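# Load iron pellets into tube, return beaker, seat disc

## Task

Transfer the iron pellets out of the beaker and into the clear tube, set the beaker upright on the bench again, and finish with the loose disc sitting on top of the pellets with both rods passing through it.

## Robot and tools

Robot: two arms, left_arm and right_arm, each ending in a parallel-finger gripper. The gripper's fingers extend along its own +z axis and close along its y axis. The reported end_effector_position is the spot between the finger pads, roughly 1 cm short of the tips.

Frames: positions, velocities and targets in results use the scene frame. Its origin sits at table-top height halfway between the two nominal arm bases; +z points up, +x points out over the table, and left_arm is on the +y side (arm names do not match image left or right). Real bases sit slightly off their nominal spots; a BASES line, if present, gives the calibrated place. Printed hand positions and orientations may be wrong by a few centimetres, more when an arm reaches far. Offsets in commands, by contrast, are expressed along each Hand target's own axes.

Command rows: every motion argument is built from rows of 14 numbers, each in [-1, 1], always covering both arms: dx, dy, dz, rx, ry, rz, opening for left_arm, then the same seven for right_arm. The first six are an offset, not a pose: they are measured from that arm's Hand target at the start of the action or move, in the Hand target's axes. 1.0 equals 0.6 m of travel or 180 degrees of turn; rx, ry, rz form a single rotation vector. The opening is absolute: +1 is fully open (0.094 m), -1 is shut. Writing 0 for an arm's six pose numbers asks for its current Hand target again; to leave a gripper unchanged, resend its present opening, because 0 is itself a command (half open).

execute_actions(actions, cameras): actions is a list of up to 15 actions; each action is a table of up to 15 rows, each row lasting one 1/30 s step, the final row held for the remainder of the 15 steps. Every row counts from the action's starting Hand target, not from the prior row, so repeating an offset in a new action moves further. An empty list just returns state and images. cameras selects images: omitted, null or ["all"] gives all, [] gives none; an unknown name invalidates the call.

move(target, speed, blend, opening_speed, blocking, cameras): target is one 14-number row, or a list of up to 15 rows; all rows are offsets from the same starting Hand targets, not chained. Paths are straight, finish together, last 0.5 s at least and are cut off at 10 s. speed is top path speed in m/s, 0.002 to 0.5 (default 0.25), turning limited to twice that in rad/s; one value or one per target. blend (m) rounds corners between listed targets. opening_speed (0.2 or more, per second on the -1..+1 scale) makes finger changes gradual. New openings in later targets are applied only after all arms come to rest there. blocking=false returns after about 0.5 s while the move continues. Paths do not avoid obstacles or the other arm. Faster moves lag, stray and hit harder; avoid paths sweeping close to an arm's own base, which can flip its shoulder posture. The result adds a move: line (done, off_target, moving, held, fault, plus limits such as paced or held). done means at rest within 10 mm and 2 degrees; neither done nor off_target tells you about contact.

wait(seconds 0 to 10): lets time pass with commands held. stop(): brakes a running move. zoom_image(camera, region=[x0,y0,x1,y1] pixels, at most 504x504) enlarges part of the latest image from cam_high, cam_left_wrist or cam_right_wrist (all 672x504). finished_scene(scene): ends the current scene, given its number; irreversible, so call it only when the goal holds without the robot.

Controller behaviour: each step the commanded pose is clipped to within 100 mm and 20 degrees of the measured pose, then reached by damped inverse kinematics, favouring position. Hand target in results is the last commanded pose after clipping; the gripper often rests a centimetre or so short, from friction and weight, not necessarily contact. Resend the gap as an offset if needed. An arm blocked by an object keeps pushing until commanded away; to release a push, command the target back past the gripper. A clearance check may block commands bringing an arm near the other's forearm, but not gripper-against-gripper contact.

Gripping: grip_measured uses the opening scale; empty it reads up to about 1.6 mm wide. On a hard part under full squeeze it reads about 3 mm (0.064) under the part's width, more for small or round items. Commanding roughly 0.05 below the first-touch reading (0.11 for small/round) applies full force, about 50-64 N per pad. Close slowly on fragile items. To release, command well above grip_measured.

Results also give joint positions (last number is opening in metres), joint velocities ("within noise" means still), joint torques (offset, noisy; first three wrap at ±28 N m) and Tool commands. Joint ranges (rad): waist -2.618 to 3.054, shoulder 0 to 3.142, elbow 0 to 3.142 (straight 2.901), wrist pitch and yaw ±1.571, wrist roll ±2.094.

Cautions: nothing may fall or be left off the table. Avoid dropping parts, releasing moving parts, slamming, hard pushes and any arm-to-arm collision. Brief external tugs or nudges can occur. Holding loads, stretching out or pushing at unreachable poses heats motors: MOTOR HOT appears at 75 °C, an over-temperature fold disables the arm at 90 °C, and at 100 °C it goes limp. Time spent thinking also lets the simulation run.

Each tool is called after "Emit:" by a JSON object that holds its "method" and its "body", one argument or row to a line.

## Session

Emit:
{"method": "execute_actions", "body": {
  "actions": []
}}

Scene clock: 0.00 s.
left_arm: end_effector_position=(+0.2618, +0.0057, +0.2665) grip_measured=+1.000 end_effector_quat_wxyz=(+0.255, +0.492, +0.832, +0.029) | right_arm: end_effector_position=(+0.2414, -0.1332, +0.1888) grip_measured=+1.000 end_effector_quat_wxyz=(-0.390, +0.695, -0.565, -0.212)
Joint positions: left_arm=[-1.04 1.58 1.737 -1.297 -0.299 0.078 0.094] | right_arm=[0.184 1.27 0.849 -0.695 -0.831 -1.376 0.094]
Joint velocities: within noise
Joint torques (N m): no reading
Heat: left arm: 26 °C; right arm: 33 °C.
Hand target: left_arm +0.2629, +0.0052, +0.2767; +0.270, +0.485, +0.831, +0.022 | right_arm +0.2418, -0.1303, +0.1993; -0.403, +0.694, -0.557, -0.215
Tool commands: left_gripper/opening=+1.0 right_gripper/opening=+1.0

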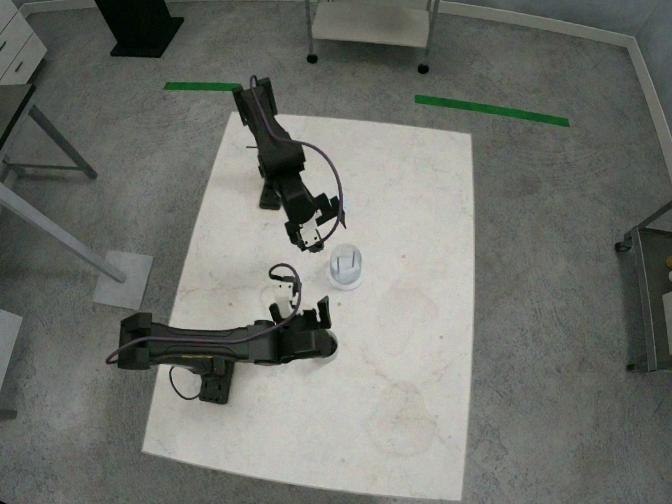

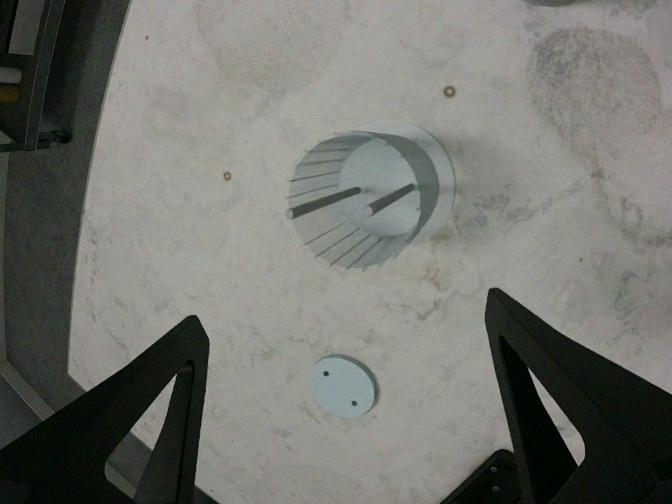

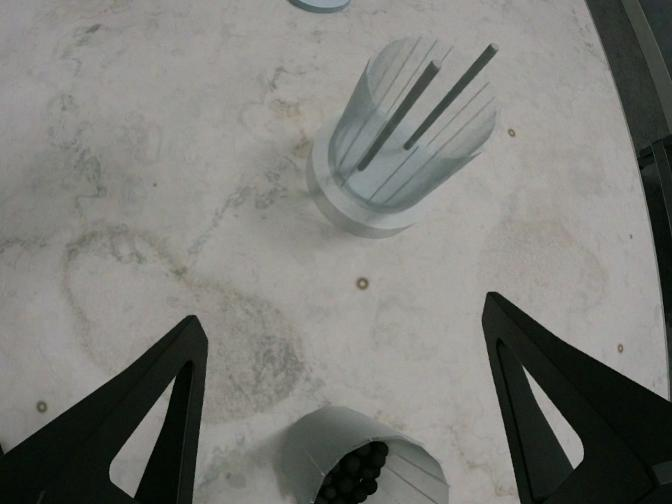

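Emit:
{"method": "zoom_image", "body": {
  "camera": "cam_high",
  "region": [220, 180, 420, 380]
}}

Emit:
{"method": "zoom_image", "body": {
  "camera": "cam_left_wrist",
  "region": [240, 80, 500, 440]
}}

Emit:
{"method": "zoom_image", "body": {
  "camera": "cam_right_wrist",
  "region": [220, 0, 560, 504]
}}

Scaled by 2.520.

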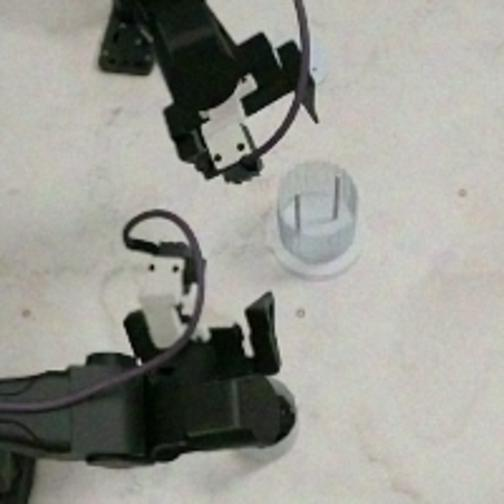

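Scaled by 1.400 from the camera's 672x504 image, which has a finer 960x720 frame.

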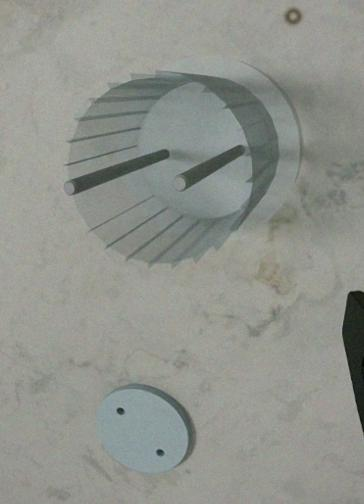

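Scaled by 1.000.

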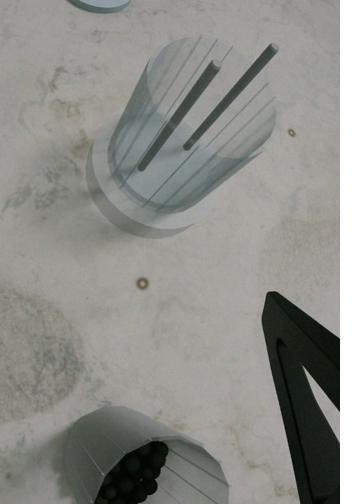

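Emit:
{"method": "zoom_image", "body": {
  "camera": "cam_left_wrist",
  "region": [300, 340, 390, 430]
}}

Emit:
{"method": "zoom_image", "body": {
  "camera": "cam_left_wrist",
  "region": [270, 110, 470, 280]
}}

Emit:
{"method": "zoom_image", "body": {
  "camera": "cam_right_wrist",
  "region": [260, 380, 480, 504]
}}

Emit:
{"method": "zoom_image", "body": {
  "camera": "cam_right_wrist",
  "region": [290, 20, 520, 250]
}}

Scaled by 5.600 from the camera's 672x504 image, which has a finer 960x720 frame.

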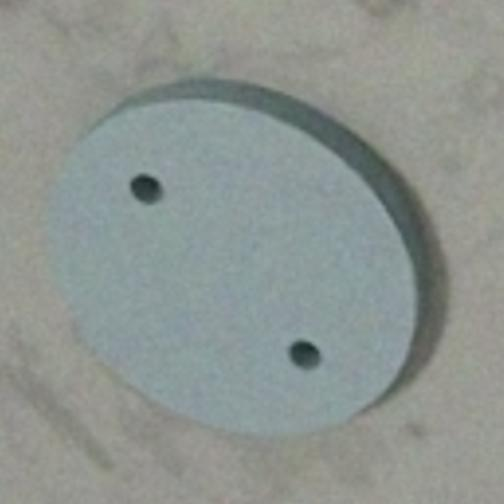

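Scaled by 2.520 from the camera's 672x504 image, which has a finer 960x720 frame.

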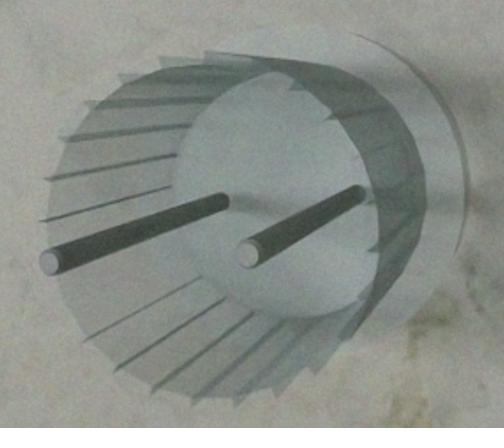

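Scaled by 2.291 from the camera's 672x504 image, which has a finer 960x720 frame.

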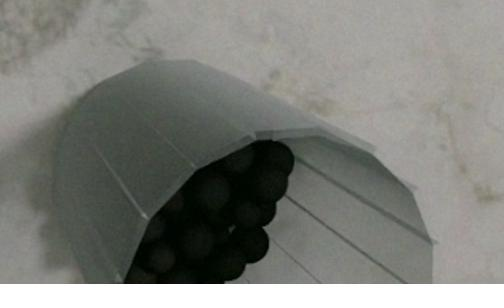

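Scaled by 2.191 from the camera's 672x504 image, which has a finer 960x720 frame.

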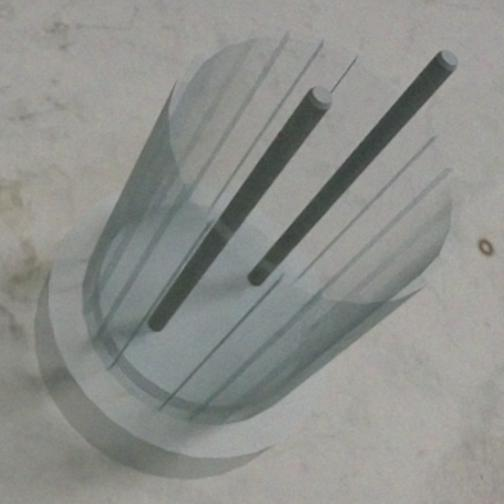

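Emit:
{"method": "move", "body": {
  "target": [0.364, 0.0917, 0.0965, 0.034, 0.177, -0.261, 1.0, 0.1103, -0.0075, -0.1677, 0.0576, 0.0365, 0.1771, 1.0],
  "speed": 0.2
}}

Scene clock: 34.90 s.
left_arm: end_effector_position=(+0.2536, +0.1991, +0.1454) grip_measured=+1.000 end_effector_quat_wxyz=(-0.006, +0.109, +0.994, +0.004) | right_arm: end_effector_position=(+0.2455, -0.2512, +0.1988) grip_measured=+1.000 end_effector_quat_wxyz=(+0.347, -0.492, +0.768, +0.221)
Joint positions: left_arm=[-0.39 1.43 1.224 -1.38 -0.004 -0.187 0.094] | right_arm=[-0.302 1.244 0.936 -1.101 -0.835 -1.356 0.094]
Joint velocities: within noise
Joint torques (N m): left_arm=[0.59 -7.08 5.46 0.24 0.1 -0.04] | right_arm=[-0.5 -2.56 7.32 0.32 -0.6 0.08]
Heat: left arm: 28 °C; right arm: 34 °C.
Hand target: left_arm +0.2502, +0.2000, +0.1504; +0.000, +0.107, +0.994, +0.000 | right_arm +0.2499, -0.2501, +0.2101; +0.357, -0.487, +0.764, +0.227
Off the commanded pose: left_arm 0.006 m, 1 deg | right_arm 0.012 m, 1 deg.
move: off_target (right_arm)

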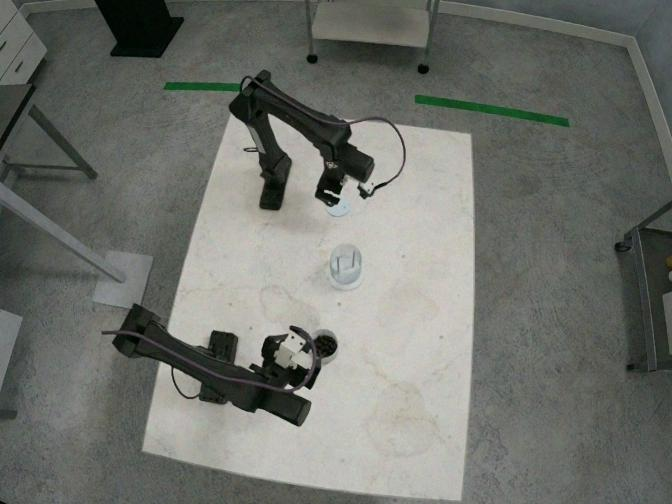

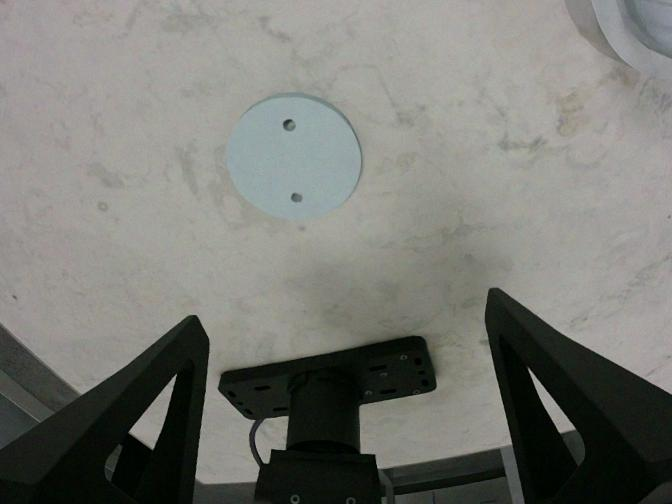

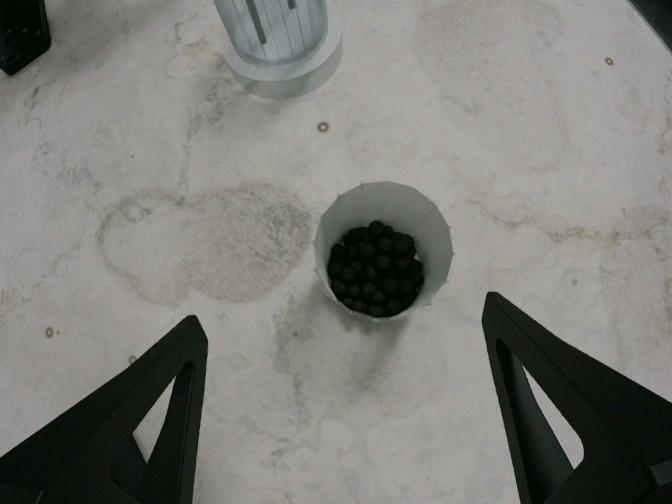

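Emit:
{"method": "move", "body": {
  "target": [0.0157, 0.0363, 0.109, 0, 0, 0, 1.0, 0.0038, -0.0413, 0.0838, -0.0239, -0.0999, -0.0144, 1.0],
  "speed": 0.2
}}

Scene clock: 54.20 s.
left_arm: end_effector_position=(+0.2396, +0.2250, +0.0796) grip_measured=+1.000 end_effector_quat_wxyz=(-0.026, +0.101, +0.995, +0.007) | right_arm: end_effector_position=(+0.2890, -0.2331, +0.1720) grip_measured=+1.000 end_effector_quat_wxyz=(+0.446, -0.477, +0.692, +0.308)
Joint positions: left_arm=[-0.301 1.407 0.94 -1.159 -0.003 -0.115 0.094] | right_arm=[-0.302 1.494 0.84 -0.754 -1.139 -1.392 0.094]
Joint velocities: within noise
Joint torques (N m): left_arm=[0.66 -7.66 5.14 0.53 0.08 0.1] | right_arm=[0.8 -4.88 3.51 0.6 -0.88 0.11]
Heat: left arm: 27 °C; right arm: 33 °C.
Hand target: left_arm +0.2456, +0.2233, +0.0850; +0.000, +0.107, +0.994, +0.000 | right_arm +0.2880, -0.2270, +0.1760; +0.458, -0.476, +0.679, +0.320
Off the commanded pose: left_arm 0.008 m, 3 deg | right_arm 0.007 m, 3 deg.
move: off_target (left_arm, right_arm)

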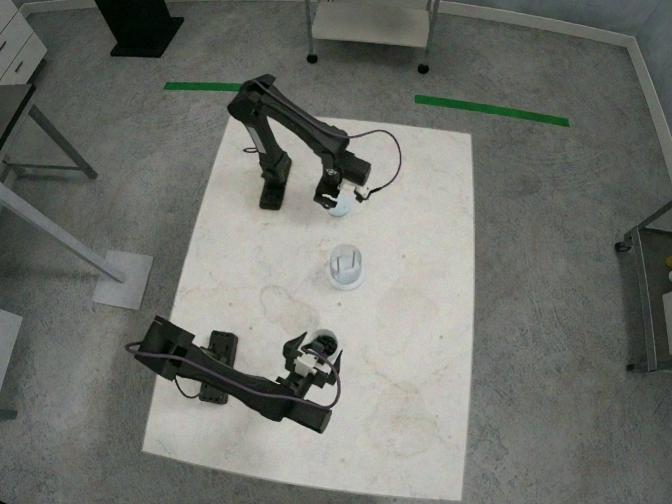

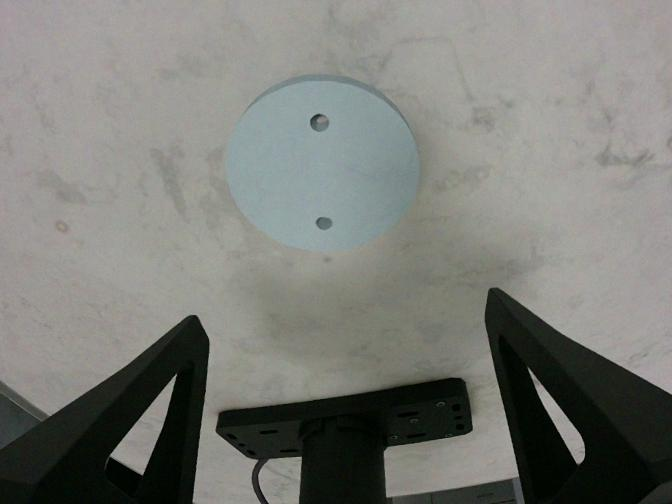

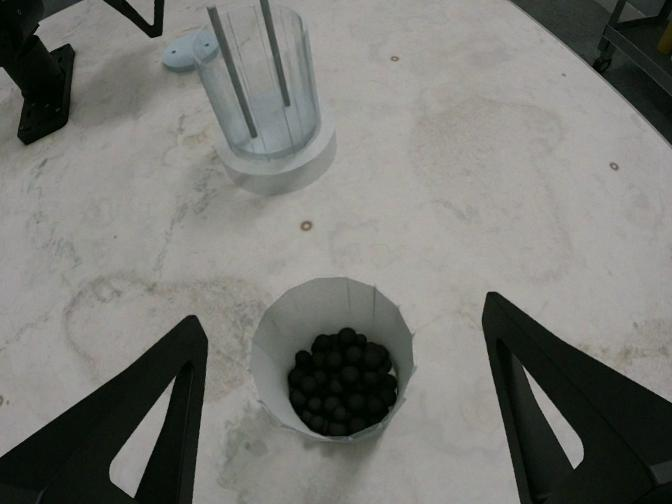

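Emit:
{"method": "move", "body": {
  "target": [-0.0258, 0.0072, 0.0493, 0, -0.0169, 0, 1.0, 0.0678, 0.0105, 0.0412, 0, 0, 0, 1.0],
  "speed": 0.15
}}

Scene clock: 62.17 s.
left_arm: end_effector_position=(+0.2565, +0.2242, +0.0574) grip_measured=+1.000 end_effector_quat_wxyz=(+0.018, +0.103, +0.995, -0.001) | right_arm: end_effector_position=(+0.2849, -0.2212, +0.1247) grip_measured=+1.000 end_effector_quat_wxyz=(+0.449, -0.480, +0.687, +0.311)
Joint positions: left_arm=[-0.282 1.407 0.85 -0.978 -0.004 -0.092 0.094] | right_arm=[-0.262 1.566 0.678 -0.449 -1.142 -1.318 0.094]
Joint velocities: within noise
Joint torques (N m): left_arm=[0.65 -3.67 5.3 0.66 0.02 0.08] | right_arm=[0.58 -5.26 3.33 0.68 -0.75 0.16]
Heat: left arm: 27 °C; right arm: 33 °C.
Hand target: left_arm +0.2616, +0.2243, +0.0554; +0.026, +0.107, +0.994, -0.003 | right_arm +0.2848, -0.2177, +0.1290; +0.458, -0.476, +0.679, +0.320
Off the commanded pose: left_arm 0.006 m, 1 deg | right_arm 0.006 m, 2 deg.
move: done

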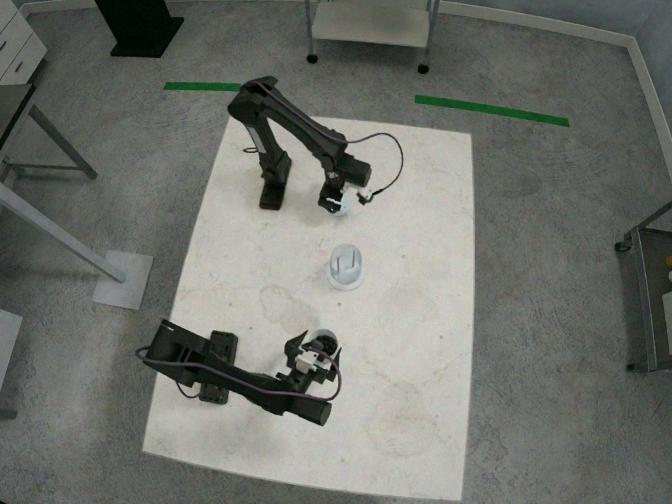

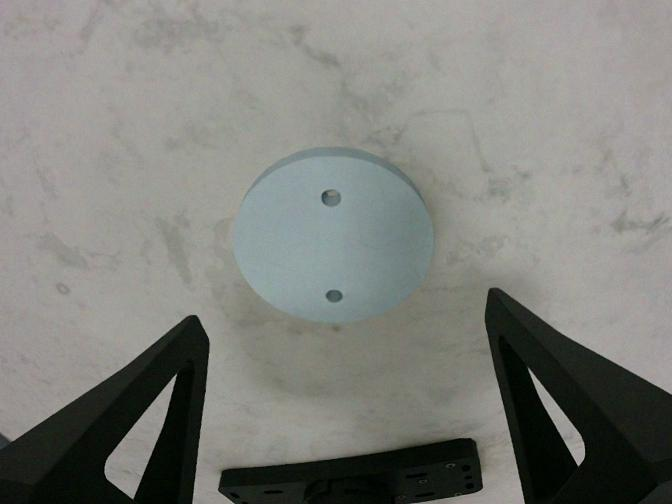

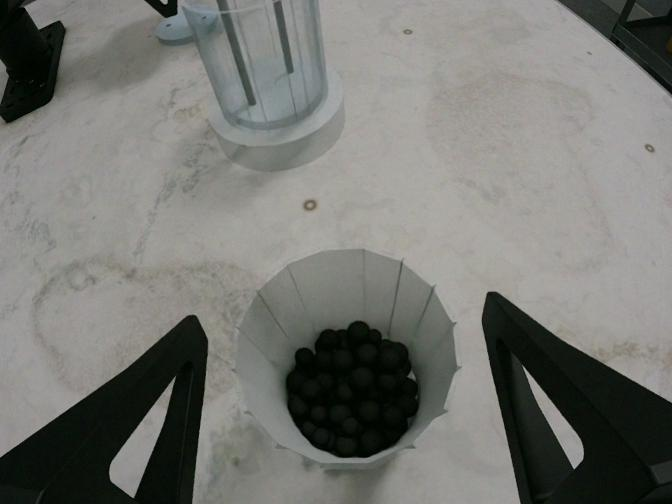

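Emit:
{"method": "move", "body": {
  "target": [0, 0, 0, 0, 0, 0, 1.0, 0.1004, 0, 0.0406, 0, 0, 0, 1.0],
  "speed": 0.1
}}

Scene clock: 65.90 s.
left_arm: end_effector_position=(+0.2568, +0.2240, +0.0574) grip_measured=+1.000 end_effector_quat_wxyz=(+0.019, +0.103, +0.994, -0.002) | right_arm: end_effector_position=(+0.2860, -0.2215, +0.0611) grip_measured=+1.000 end_effector_quat_wxyz=(+0.451, -0.481, +0.686, +0.308)
Joint positions: left_arm=[-0.282 1.407 0.85 -0.976 -0.004 -0.092 0.094] | right_arm=[-0.262 1.796 0.577 -0.109 -1.142 -1.317 0.094]
Joint velocities: within noise
Joint torques (N m): left_arm=[0.61 -3.85 5.11 0.66 0.05 0.05] | right_arm=[0.61 -5.44 2.17 0.73 -0.8 0.19]
Heat: left arm: 27 °C; right arm: 33 °C.
Hand target: left_arm +0.2616, +0.2243, +0.0554; +0.026, +0.107, +0.994, -0.003 | right_arm +0.2848, -0.2177, +0.0640; +0.458, -0.476, +0.679, +0.320
Off the commanded pose: left_arm 0.005 m, 1 deg | right_arm 0.005 m, 2 deg.
move: done

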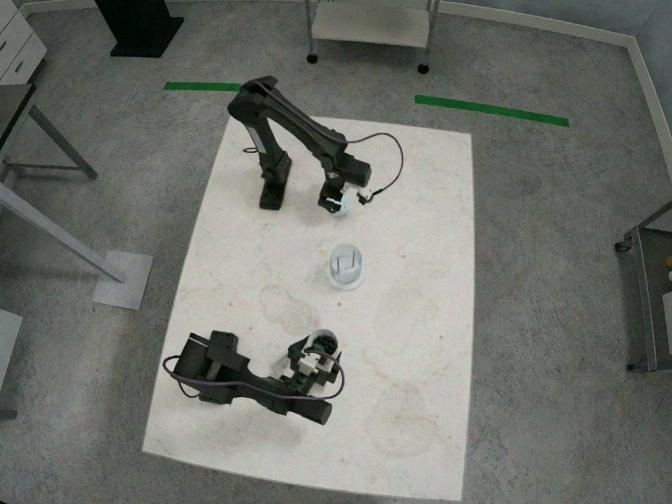

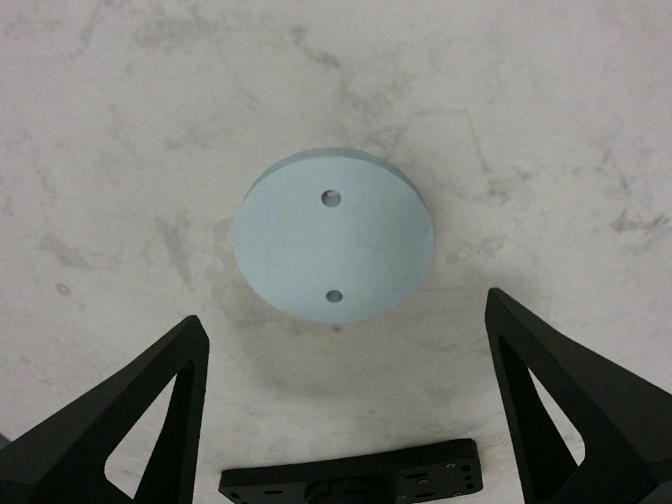

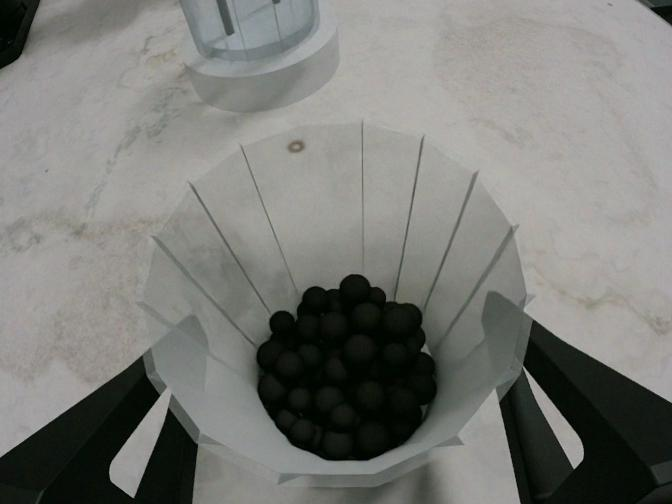

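Emit:
{"method": "move", "body": {
  "target": [0, 0, 0, 0, 0, 0, 1.0, 0, 0, 0, 0, 0, 0, 0.45],
  "speed": 0.1,
  "opening_speed": 0.5,
  "cameras": ["cam_right_wrist"]
}}

Scene clock: 68.13 s.
left_arm: end_effector_position=(+0.2568, +0.2240, +0.0574) grip_measured=+1.000 end_effector_quat_wxyz=(+0.019, +0.104, +0.994, -0.001) | right_arm: end_effector_position=(+0.2862, -0.2216, +0.0612) grip_measured=+0.648 end_effector_quat_wxyz=(+0.451, -0.480, +0.686, +0.309)
Joint positions: left_arm=[-0.282 1.407 0.85 -0.976 -0.004 -0.091 0.094] | right_arm=[-0.262 1.796 0.577 -0.107 -1.142 -1.314 0.077]
Joint velocities: within noise
Joint torques (N m): left_arm=[0.64 -3.81 4.98 0.71 -0.02 0.09] | right_arm=[0.57 -5.53 2.24 0.68 -0.78 0.14]
Heat: left arm: 27 °C; right arm: 33 °C.
Hand target: left_arm +0.2616, +0.2243, +0.0554; +0.026, +0.107, +0.994, -0.003 | right_arm +0.2848, -0.2177, +0.0640; +0.458, -0.476, +0.679, +0.320
Off the commanded pose: left_arm 0.005 m, 1 deg | right_arm 0.005 m, 2 deg.
move: done
Images, in order (width x height): cam_right_wrist 672x504.

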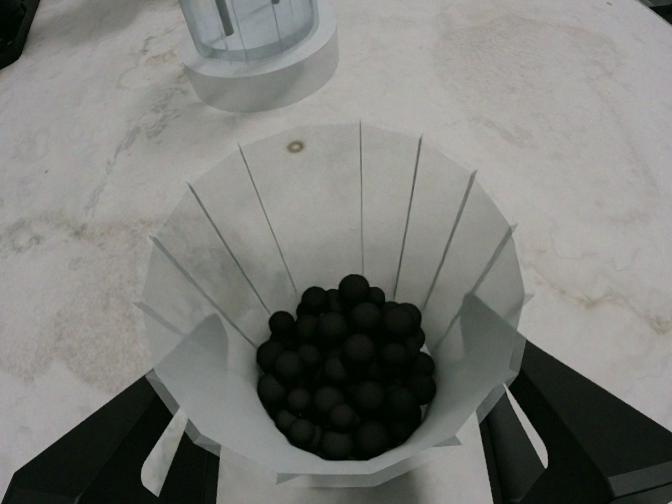

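Emit:
{"method": "move", "body": {
  "target": [0, 0, 0, 0, 0, 0, 1.0, -0.2163, 0, -0.0874, 0, 0, 0, 0.45],
  "speed": 0.12
}}

Scene clock: 76.93 s.
left_arm: end_effector_position=(+0.2568, +0.2240, +0.0574) grip_measured=+1.000 end_effector_quat_wxyz=(+0.019, +0.104, +0.994, -0.001) | right_arm: end_effector_position=(+0.2787, -0.2207, +0.1787) grip_measured=+0.647 end_effector_quat_wxyz=(+0.428, -0.460, +0.706, +0.327)
Joint positions: left_arm=[-0.282 1.407 0.85 -0.976 -0.004 -0.091 0.094] | right_arm=[-0.262 1.434 0.82 -0.761 -1.128 -1.28 0.077]
Joint velocities: within noise
Joint torques (N m): left_arm=[0.77 -4.14 5.31 0.71 0.07 0.04] | right_arm=[0.28 -6.99 7.73 0.37 -0.92 -0.14]
Heat: left arm: 27 °C; right arm: 34 °C.
Hand target: left_arm +0.2616, +0.2243, +0.0554; +0.026, +0.107, +0.994, -0.003 | right_arm +0.2847, -0.2176, +0.2040; +0.458, -0.476, +0.679, +0.320
Off the commanded pose: left_arm 0.005 m, 1 deg | right_arm 0.026 m, 5 deg.
move: off_target (right_arm)

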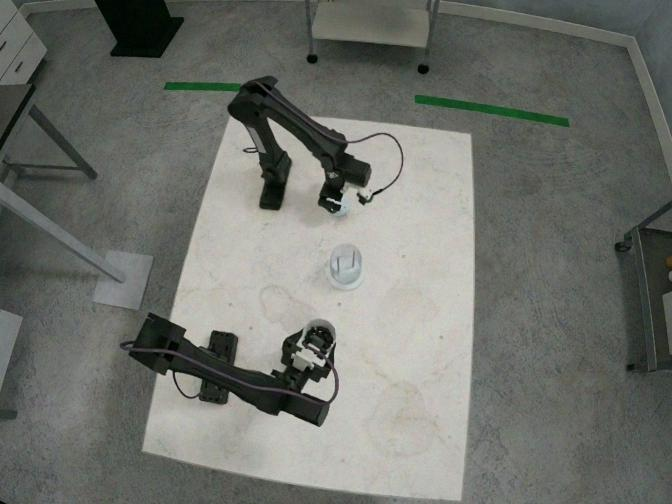

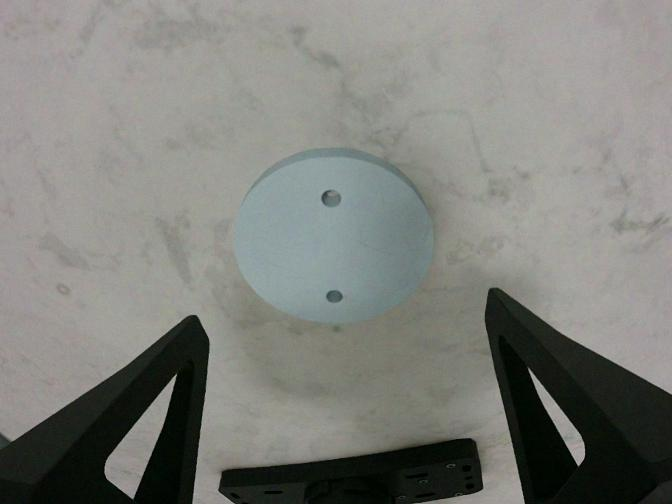

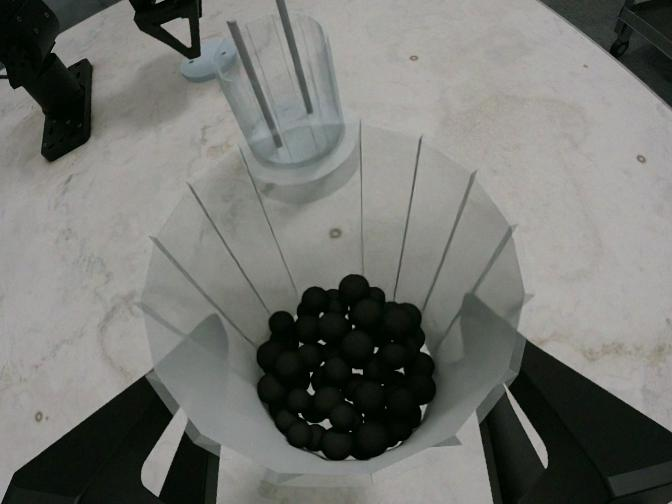

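Emit:
{"method": "move", "body": {
  "target": [0, 0, 0, 0, 0, 0, 1.0, -0.2275, 0.2687, 0.3138, -0.0258, 0, -0.0104, 0.45],
  "speed": 0.15
}}

Scene clock: 81.80 s.
left_arm: end_effector_position=(+0.2568, +0.2240, +0.0574) grip_measured=+1.000 end_effector_quat_wxyz=(+0.019, +0.104, +0.994, -0.001) | right_arm: end_effector_position=(+0.1987, +0.0291, +0.2156) grip_measured=+0.647 end_effector_quat_wxyz=(+0.385, -0.516, +0.696, +0.318)
Joint positions: left_arm=[-0.282 1.407 0.85 -0.976 -0.004 -0.091 0.094] | right_arm=[0.862 1.31 0.807 -0.069 -0.389 -0.186 0.077]
Joint velocities: within noise
Joint torques (N m): left_arm=[0.65 -3.78 5.09 0.68 0.03 0.07] | right_arm=[0.32 -5.09 9.31 2.38 -0.13 0.16]
Heat: left arm: 27 °C; right arm: 34 °C.
Hand target: left_arm +0.2616, +0.2243, +0.0554; +0.026, +0.107, +0.994, -0.003 | right_arm +0.2105, +0.0497, +0.2599; +0.444, -0.505, +0.658, +0.340
Off the commanded pose: left_arm 0.005 m, 1 deg | right_arm 0.050 m, 8 deg.
move: off_target (right_arm)

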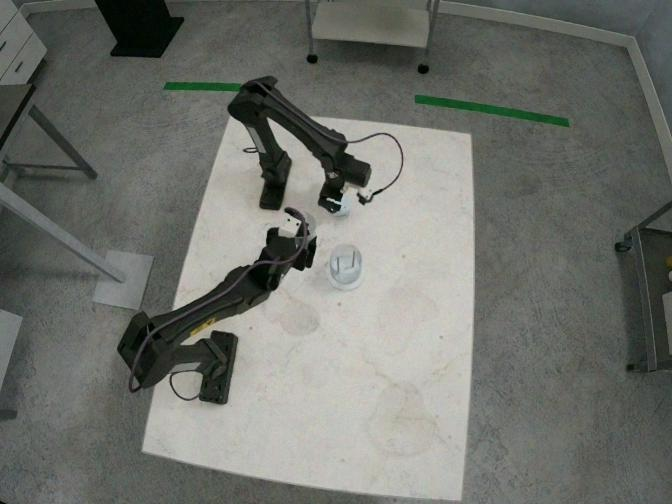

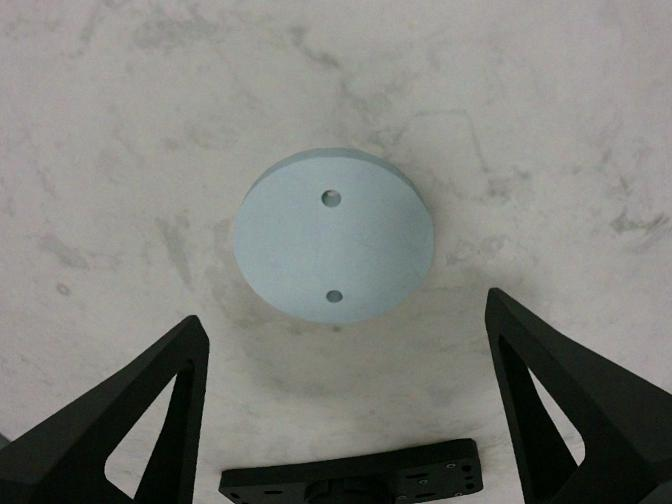

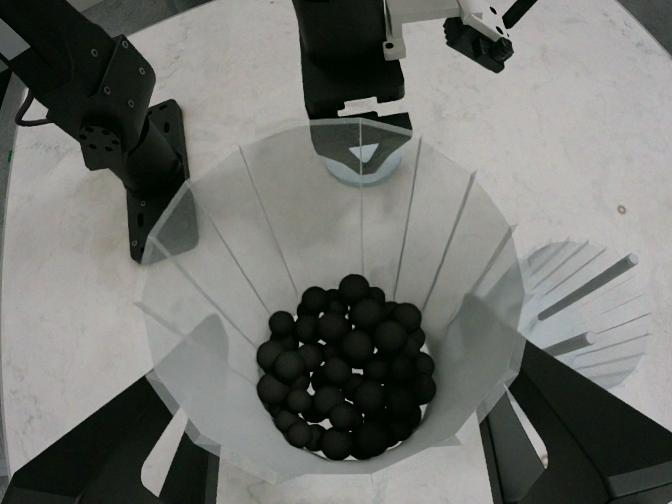

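Emit:
{"method": "move", "body": {
  "target": [0, 0, 0, 0, 0, 0, 1.0, -0.0333, -0.0217, -0.0063, -0.104, -0.03, 0.2576, 0.45],
  "speed": 0.25,
  "cameras": ["cam_high", "cam_right_wrist"]
}}

Scene clock: 87.03 s.
left_arm: end_effector_position=(+0.2568, +0.2240, +0.0574) grip_measured=+1.000 end_effector_quat_wxyz=(+0.019, +0.104, +0.994, -0.001) | right_arm: end_effector_position=(+0.2217, +0.0438, +0.2527) grip_measured=+0.647 end_effector_quat_wxyz=(+0.192, -0.235, +0.755, +0.582)
Joint positions: left_arm=[-0.282 1.407 0.85 -0.976 -0.004 -0.091 0.094] | right_arm=[0.692 1.453 0.836 0.244 -0.814 0.673 0.077]
Joint velocities: within noise
Joint torques (N m): left_arm=[0.79 -3.88 4.93 0.71 0 0.08] | right_arm=[-0.42 -6 6.56 2.29 -0.47 0.14]
Heat: left arm: 27 °C; right arm: 34 °C.
Hand target: left_arm +0.2616, +0.2243, +0.0554; +0.026, +0.107, +0.994, -0.003 | right_arm +0.2241, +0.0501, +0.2799; +0.219, -0.254, +0.719, +0.609
Off the commanded pose: left_arm 0.005 m, 1 deg | right_arm 0.028 m, 6 deg.
move: off_target (right_arm)
Images, in order (width x height): cam_high 672x504, cam_right_wrist 672x504.

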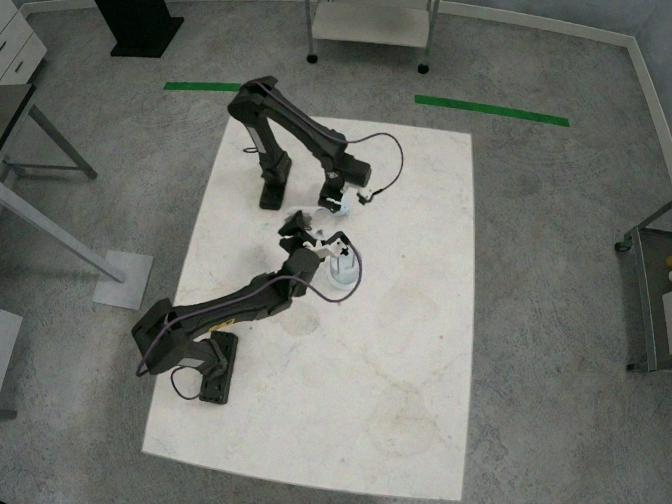

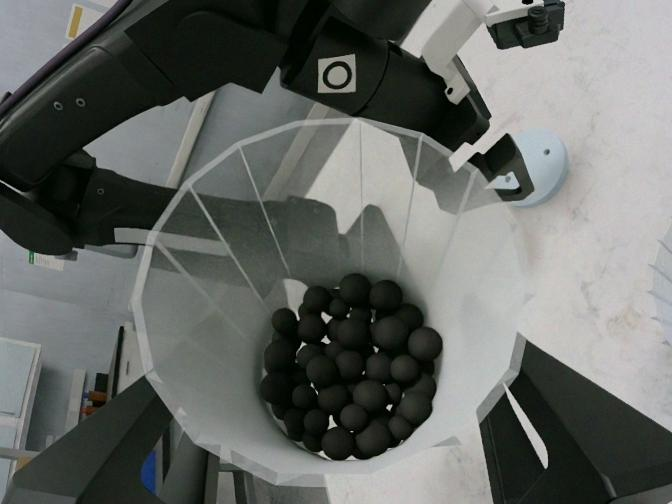

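Emit:
{"method": "move", "body": {
  "target": [-0.1613, -0.1213, -0.213, 0.134, 0.1313, -0.5584, 1.0, 0, 0, 0, 0, 0, 0, 0.45],
  "speed": 0.3
}}

Scene clock: 96.37 s.
left_arm: end_effector_position=(+0.3263, +0.1369, +0.1805) grip_measured=+1.000 end_effector_quat_wxyz=(+0.185, +0.682, -0.688, +0.167) | right_arm: end_effector_position=(+0.2220, +0.0440, +0.2526) grip_measured=+0.647 end_effector_quat_wxyz=(+0.192, -0.235, +0.754, +0.582)
Joint positions: left_arm=[-0.21 1.648 1.485 -1.315 0.496 -1.812 0.094] | right_arm=[0.692 1.454 0.836 0.247 -0.814 0.675 0.077]
Joint velocities: within noise
Joint torques (N m): left_arm=[-0.13 -6.82 7.53 0.62 0.43 -0.12] | right_arm=[-0.42 -5.91 6.6 2.3 -0.44 0.17]
Heat: left arm: 27 °C; right arm: 34 °C.
Hand target: left_arm +0.3340, +0.1340, +0.1881; +0.183, +0.683, -0.683, +0.183 | right_arm +0.2241, +0.0501, +0.2799; +0.219, -0.254, +0.719, +0.609
Off the commanded pose: left_arm 0.011 m, 2 deg | right_arm 0.028 m, 6 deg.
move: off_target (left_arm, right_arm)

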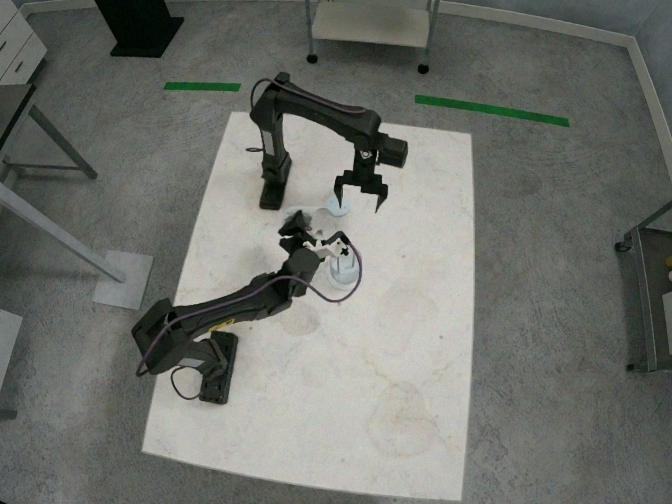

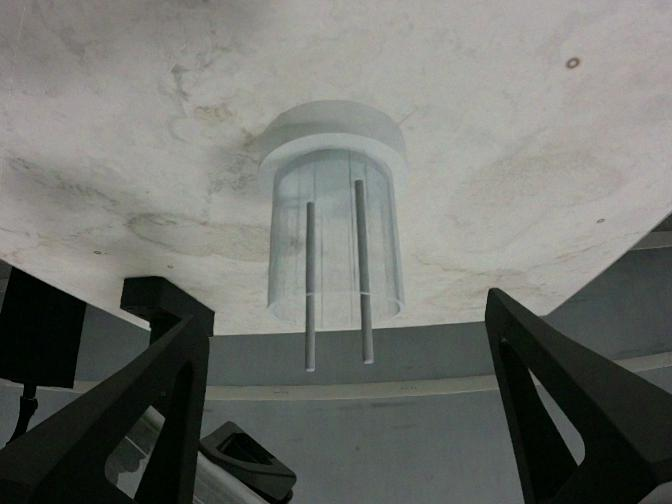

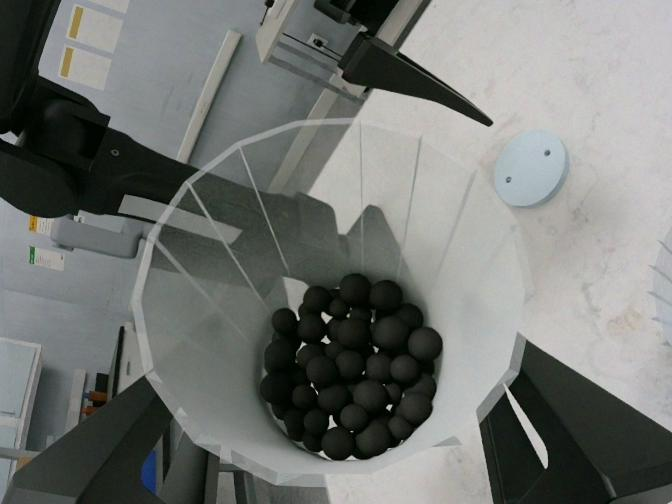

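Emit:
{"method": "zoom_image", "body": {
  "camera": "cam_high",
  "region": [260, 180, 400, 300]
}}

Scaled by 3.600.

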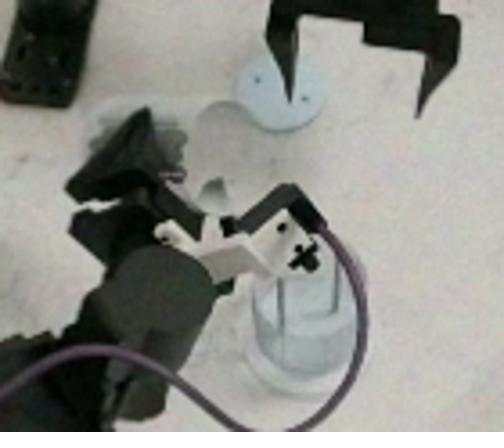

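Emit:
{"method": "move", "body": {
  "target": [0, 0, 0, 0, 0, 0, 1.0, 0.0158, -0.104, -0.0103, -0.0159, -0.0042, 0.0413, 0.45],
  "speed": 0.12,
  "cameras": ["cam_high", "cam_left_wrist"]
}}

Emit:
{"method": "zoom_image", "body": {
  "camera": "cam_high",
  "region": [270, 190, 400, 300]
}}

Scene clock: 104.23 s.
left_arm: end_effector_position=(+0.3263, +0.1369, +0.1805) grip_measured=+1.000 end_effector_quat_wxyz=(+0.185, +0.682, -0.687, +0.167) | right_arm: end_effector_position=(+0.2574, +0.0326, +0.2132) grip_measured=+0.647 end_effector_quat_wxyz=(+0.162, -0.188, +0.742, +0.622)
Joint positions: left_arm=[-0.21 1.648 1.485 -1.315 0.496 -1.813 0.094] | right_arm=[0.578 1.652 0.769 0.58 -0.952 0.819 0.077]
Joint velocities: within noise
Joint torques (N m): left_arm=[-0.13 -6.87 7.9 0.63 0.43 -0.12] | right_arm=[-0.21 -6.75 4.53 2.19 -0.47 0.18]
Heat: left arm: 28 °C; right arm: 34 °C.
Hand target: left_arm +0.3340, +0.1340, +0.1881; +0.183, +0.683, -0.683, +0.183 | right_arm +0.2561, +0.0350, +0.2272; +0.177, -0.208, +0.717, +0.641
Off the commanded pose: left_arm 0.011 m, 2 deg | right_arm 0.014 m, 5 deg.
move: off_target (left_arm, right_arm)
Images, in order (width x height): cam_high 672x504, cam_left_wrist 672x504.

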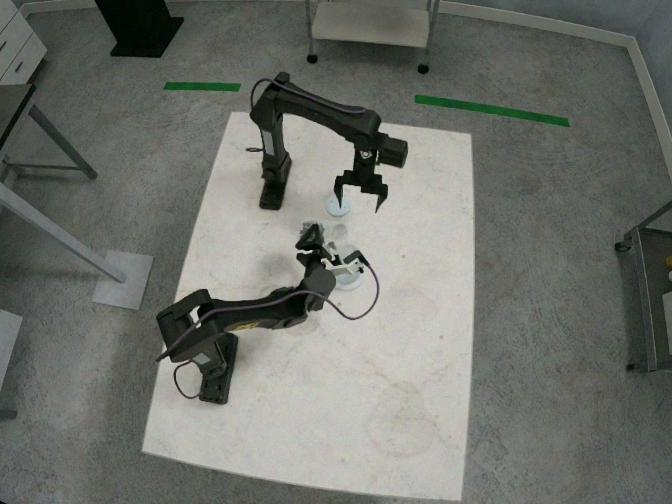

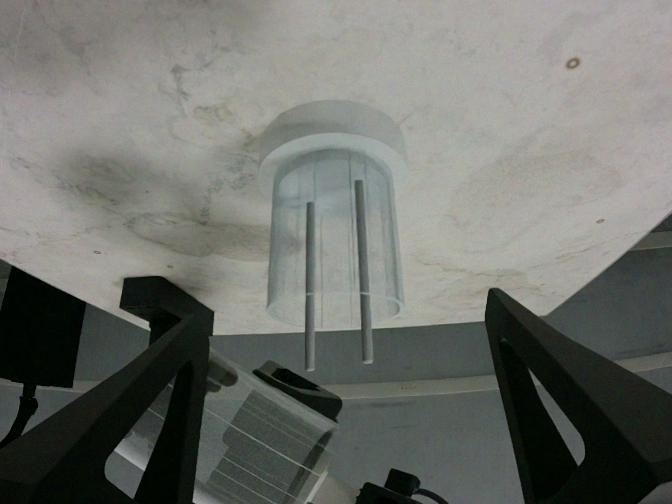

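Scaled by 3.877.

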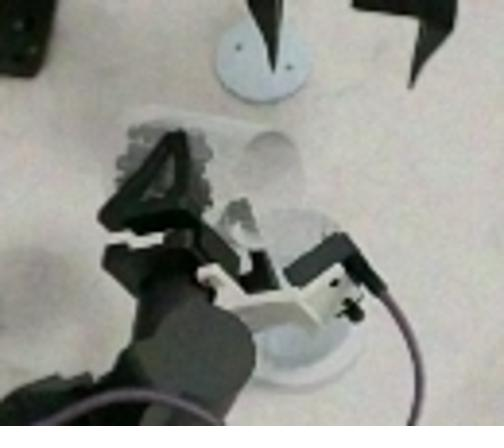

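Emit:
{"method": "zoom_image", "body": {
  "camera": "cam_left_wrist",
  "region": [160, 260, 440, 504]
}}

Scaled by 1.800 from the camera's 672x504 image, which has a finer 960x720 frame.

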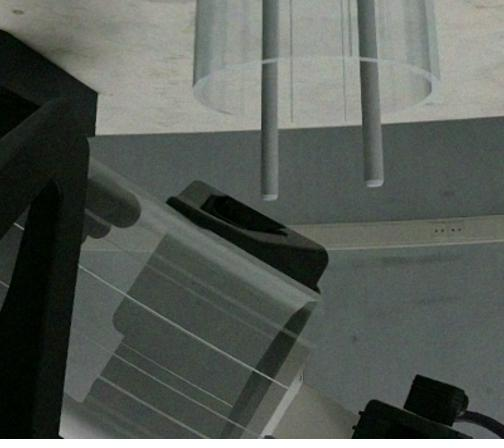

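Emit:
{"method": "move", "body": {
  "target": [0, 0, 0, 0, 0, 0, 1.0, 0.0195, 0.0113, 0.0097, -0.0321, -0.0094, 0.0763, 0.45],
  "speed": 0.1,
  "cameras": ["cam_high", "cam_left_wrist"]
}}

Emit:
{"method": "zoom_image", "body": {
  "camera": "cam_left_wrist",
  "region": [180, 260, 440, 504]
}}

Emit:
{"method": "zoom_image", "body": {
  "camera": "cam_high",
  "region": [270, 190, 400, 300]
}}

Scene clock: 111.33 s.
left_arm: end_effector_position=(+0.3263, +0.1369, +0.1805) grip_measured=+1.000 end_effector_quat_wxyz=(+0.185, +0.682, -0.687, +0.167) | right_arm: end_effector_position=(+0.2467, +0.0371, +0.2103) grip_measured=+0.647 end_effector_quat_wxyz=(+0.083, -0.095, +0.725, +0.677)
Joint positions: left_arm=[-0.21 1.648 1.485 -1.315 0.496 -1.813 0.094] | right_arm=[0.6 1.727 0.677 0.928 -0.963 1.219 0.077]
Joint velocities: within noise
Joint torques (N m): left_arm=[-0.13 -6.74 7.79 0.67 0.43 -0.06] | right_arm=[0.62 -6.97 4.1 2.21 -0.19 0.18]
Heat: left arm: 29 °C; right arm: 34 °C.
Hand target: left_arm +0.3340, +0.1340, +0.1881; +0.183, +0.683, -0.683, +0.183 | right_arm +0.2425, +0.0406, +0.2262; +0.099, -0.120, +0.701, +0.696
Off the commanded pose: left_arm 0.011 m, 2 deg | right_arm 0.017 m, 5 deg.
move: off_target (left_arm, right_arm)
Images, in order (width x height): cam_high 672x504, cam_left_wrist 672x504.

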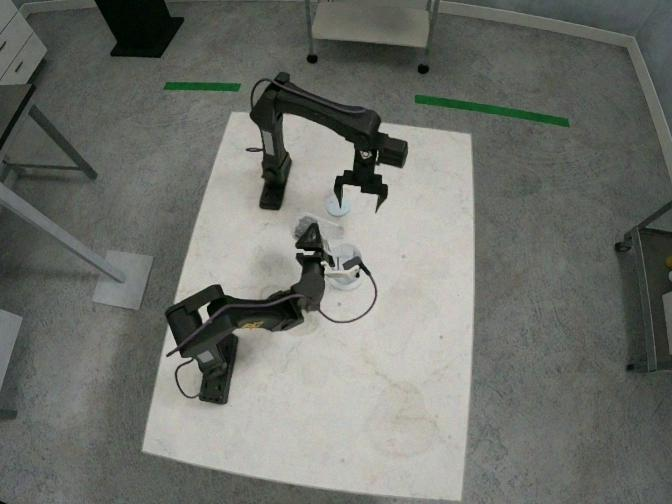

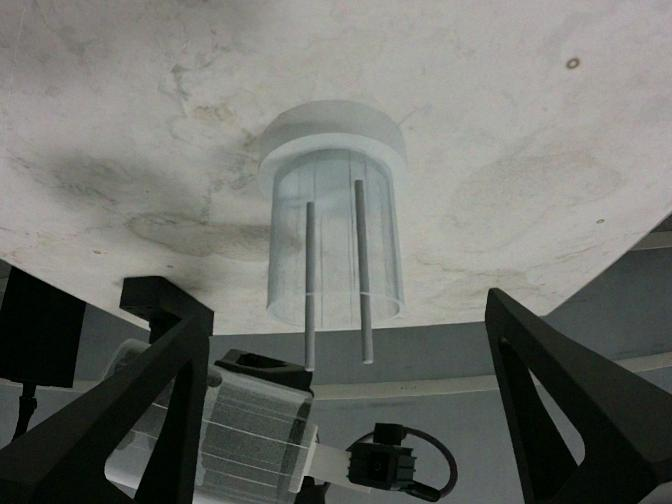

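Scaled by 1.938 from the camera's 672x504 image, which has a finer 960x720 frame.

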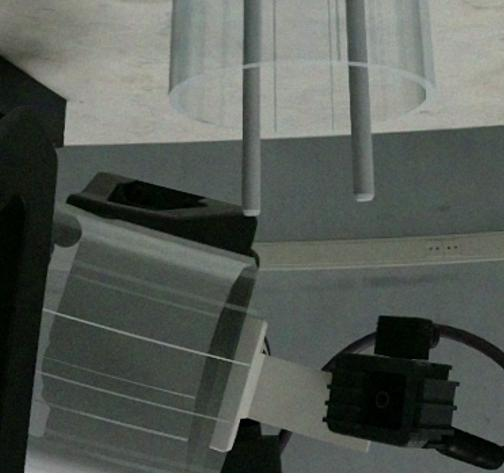

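Scaled by 3.877.

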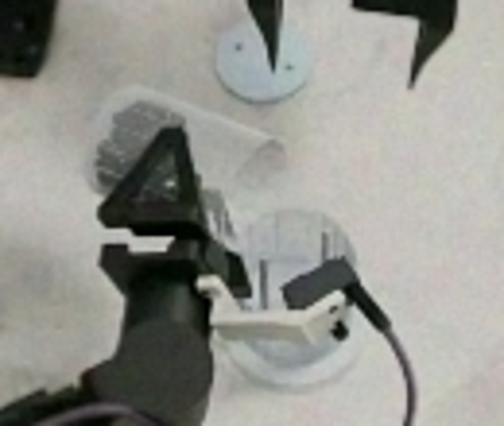

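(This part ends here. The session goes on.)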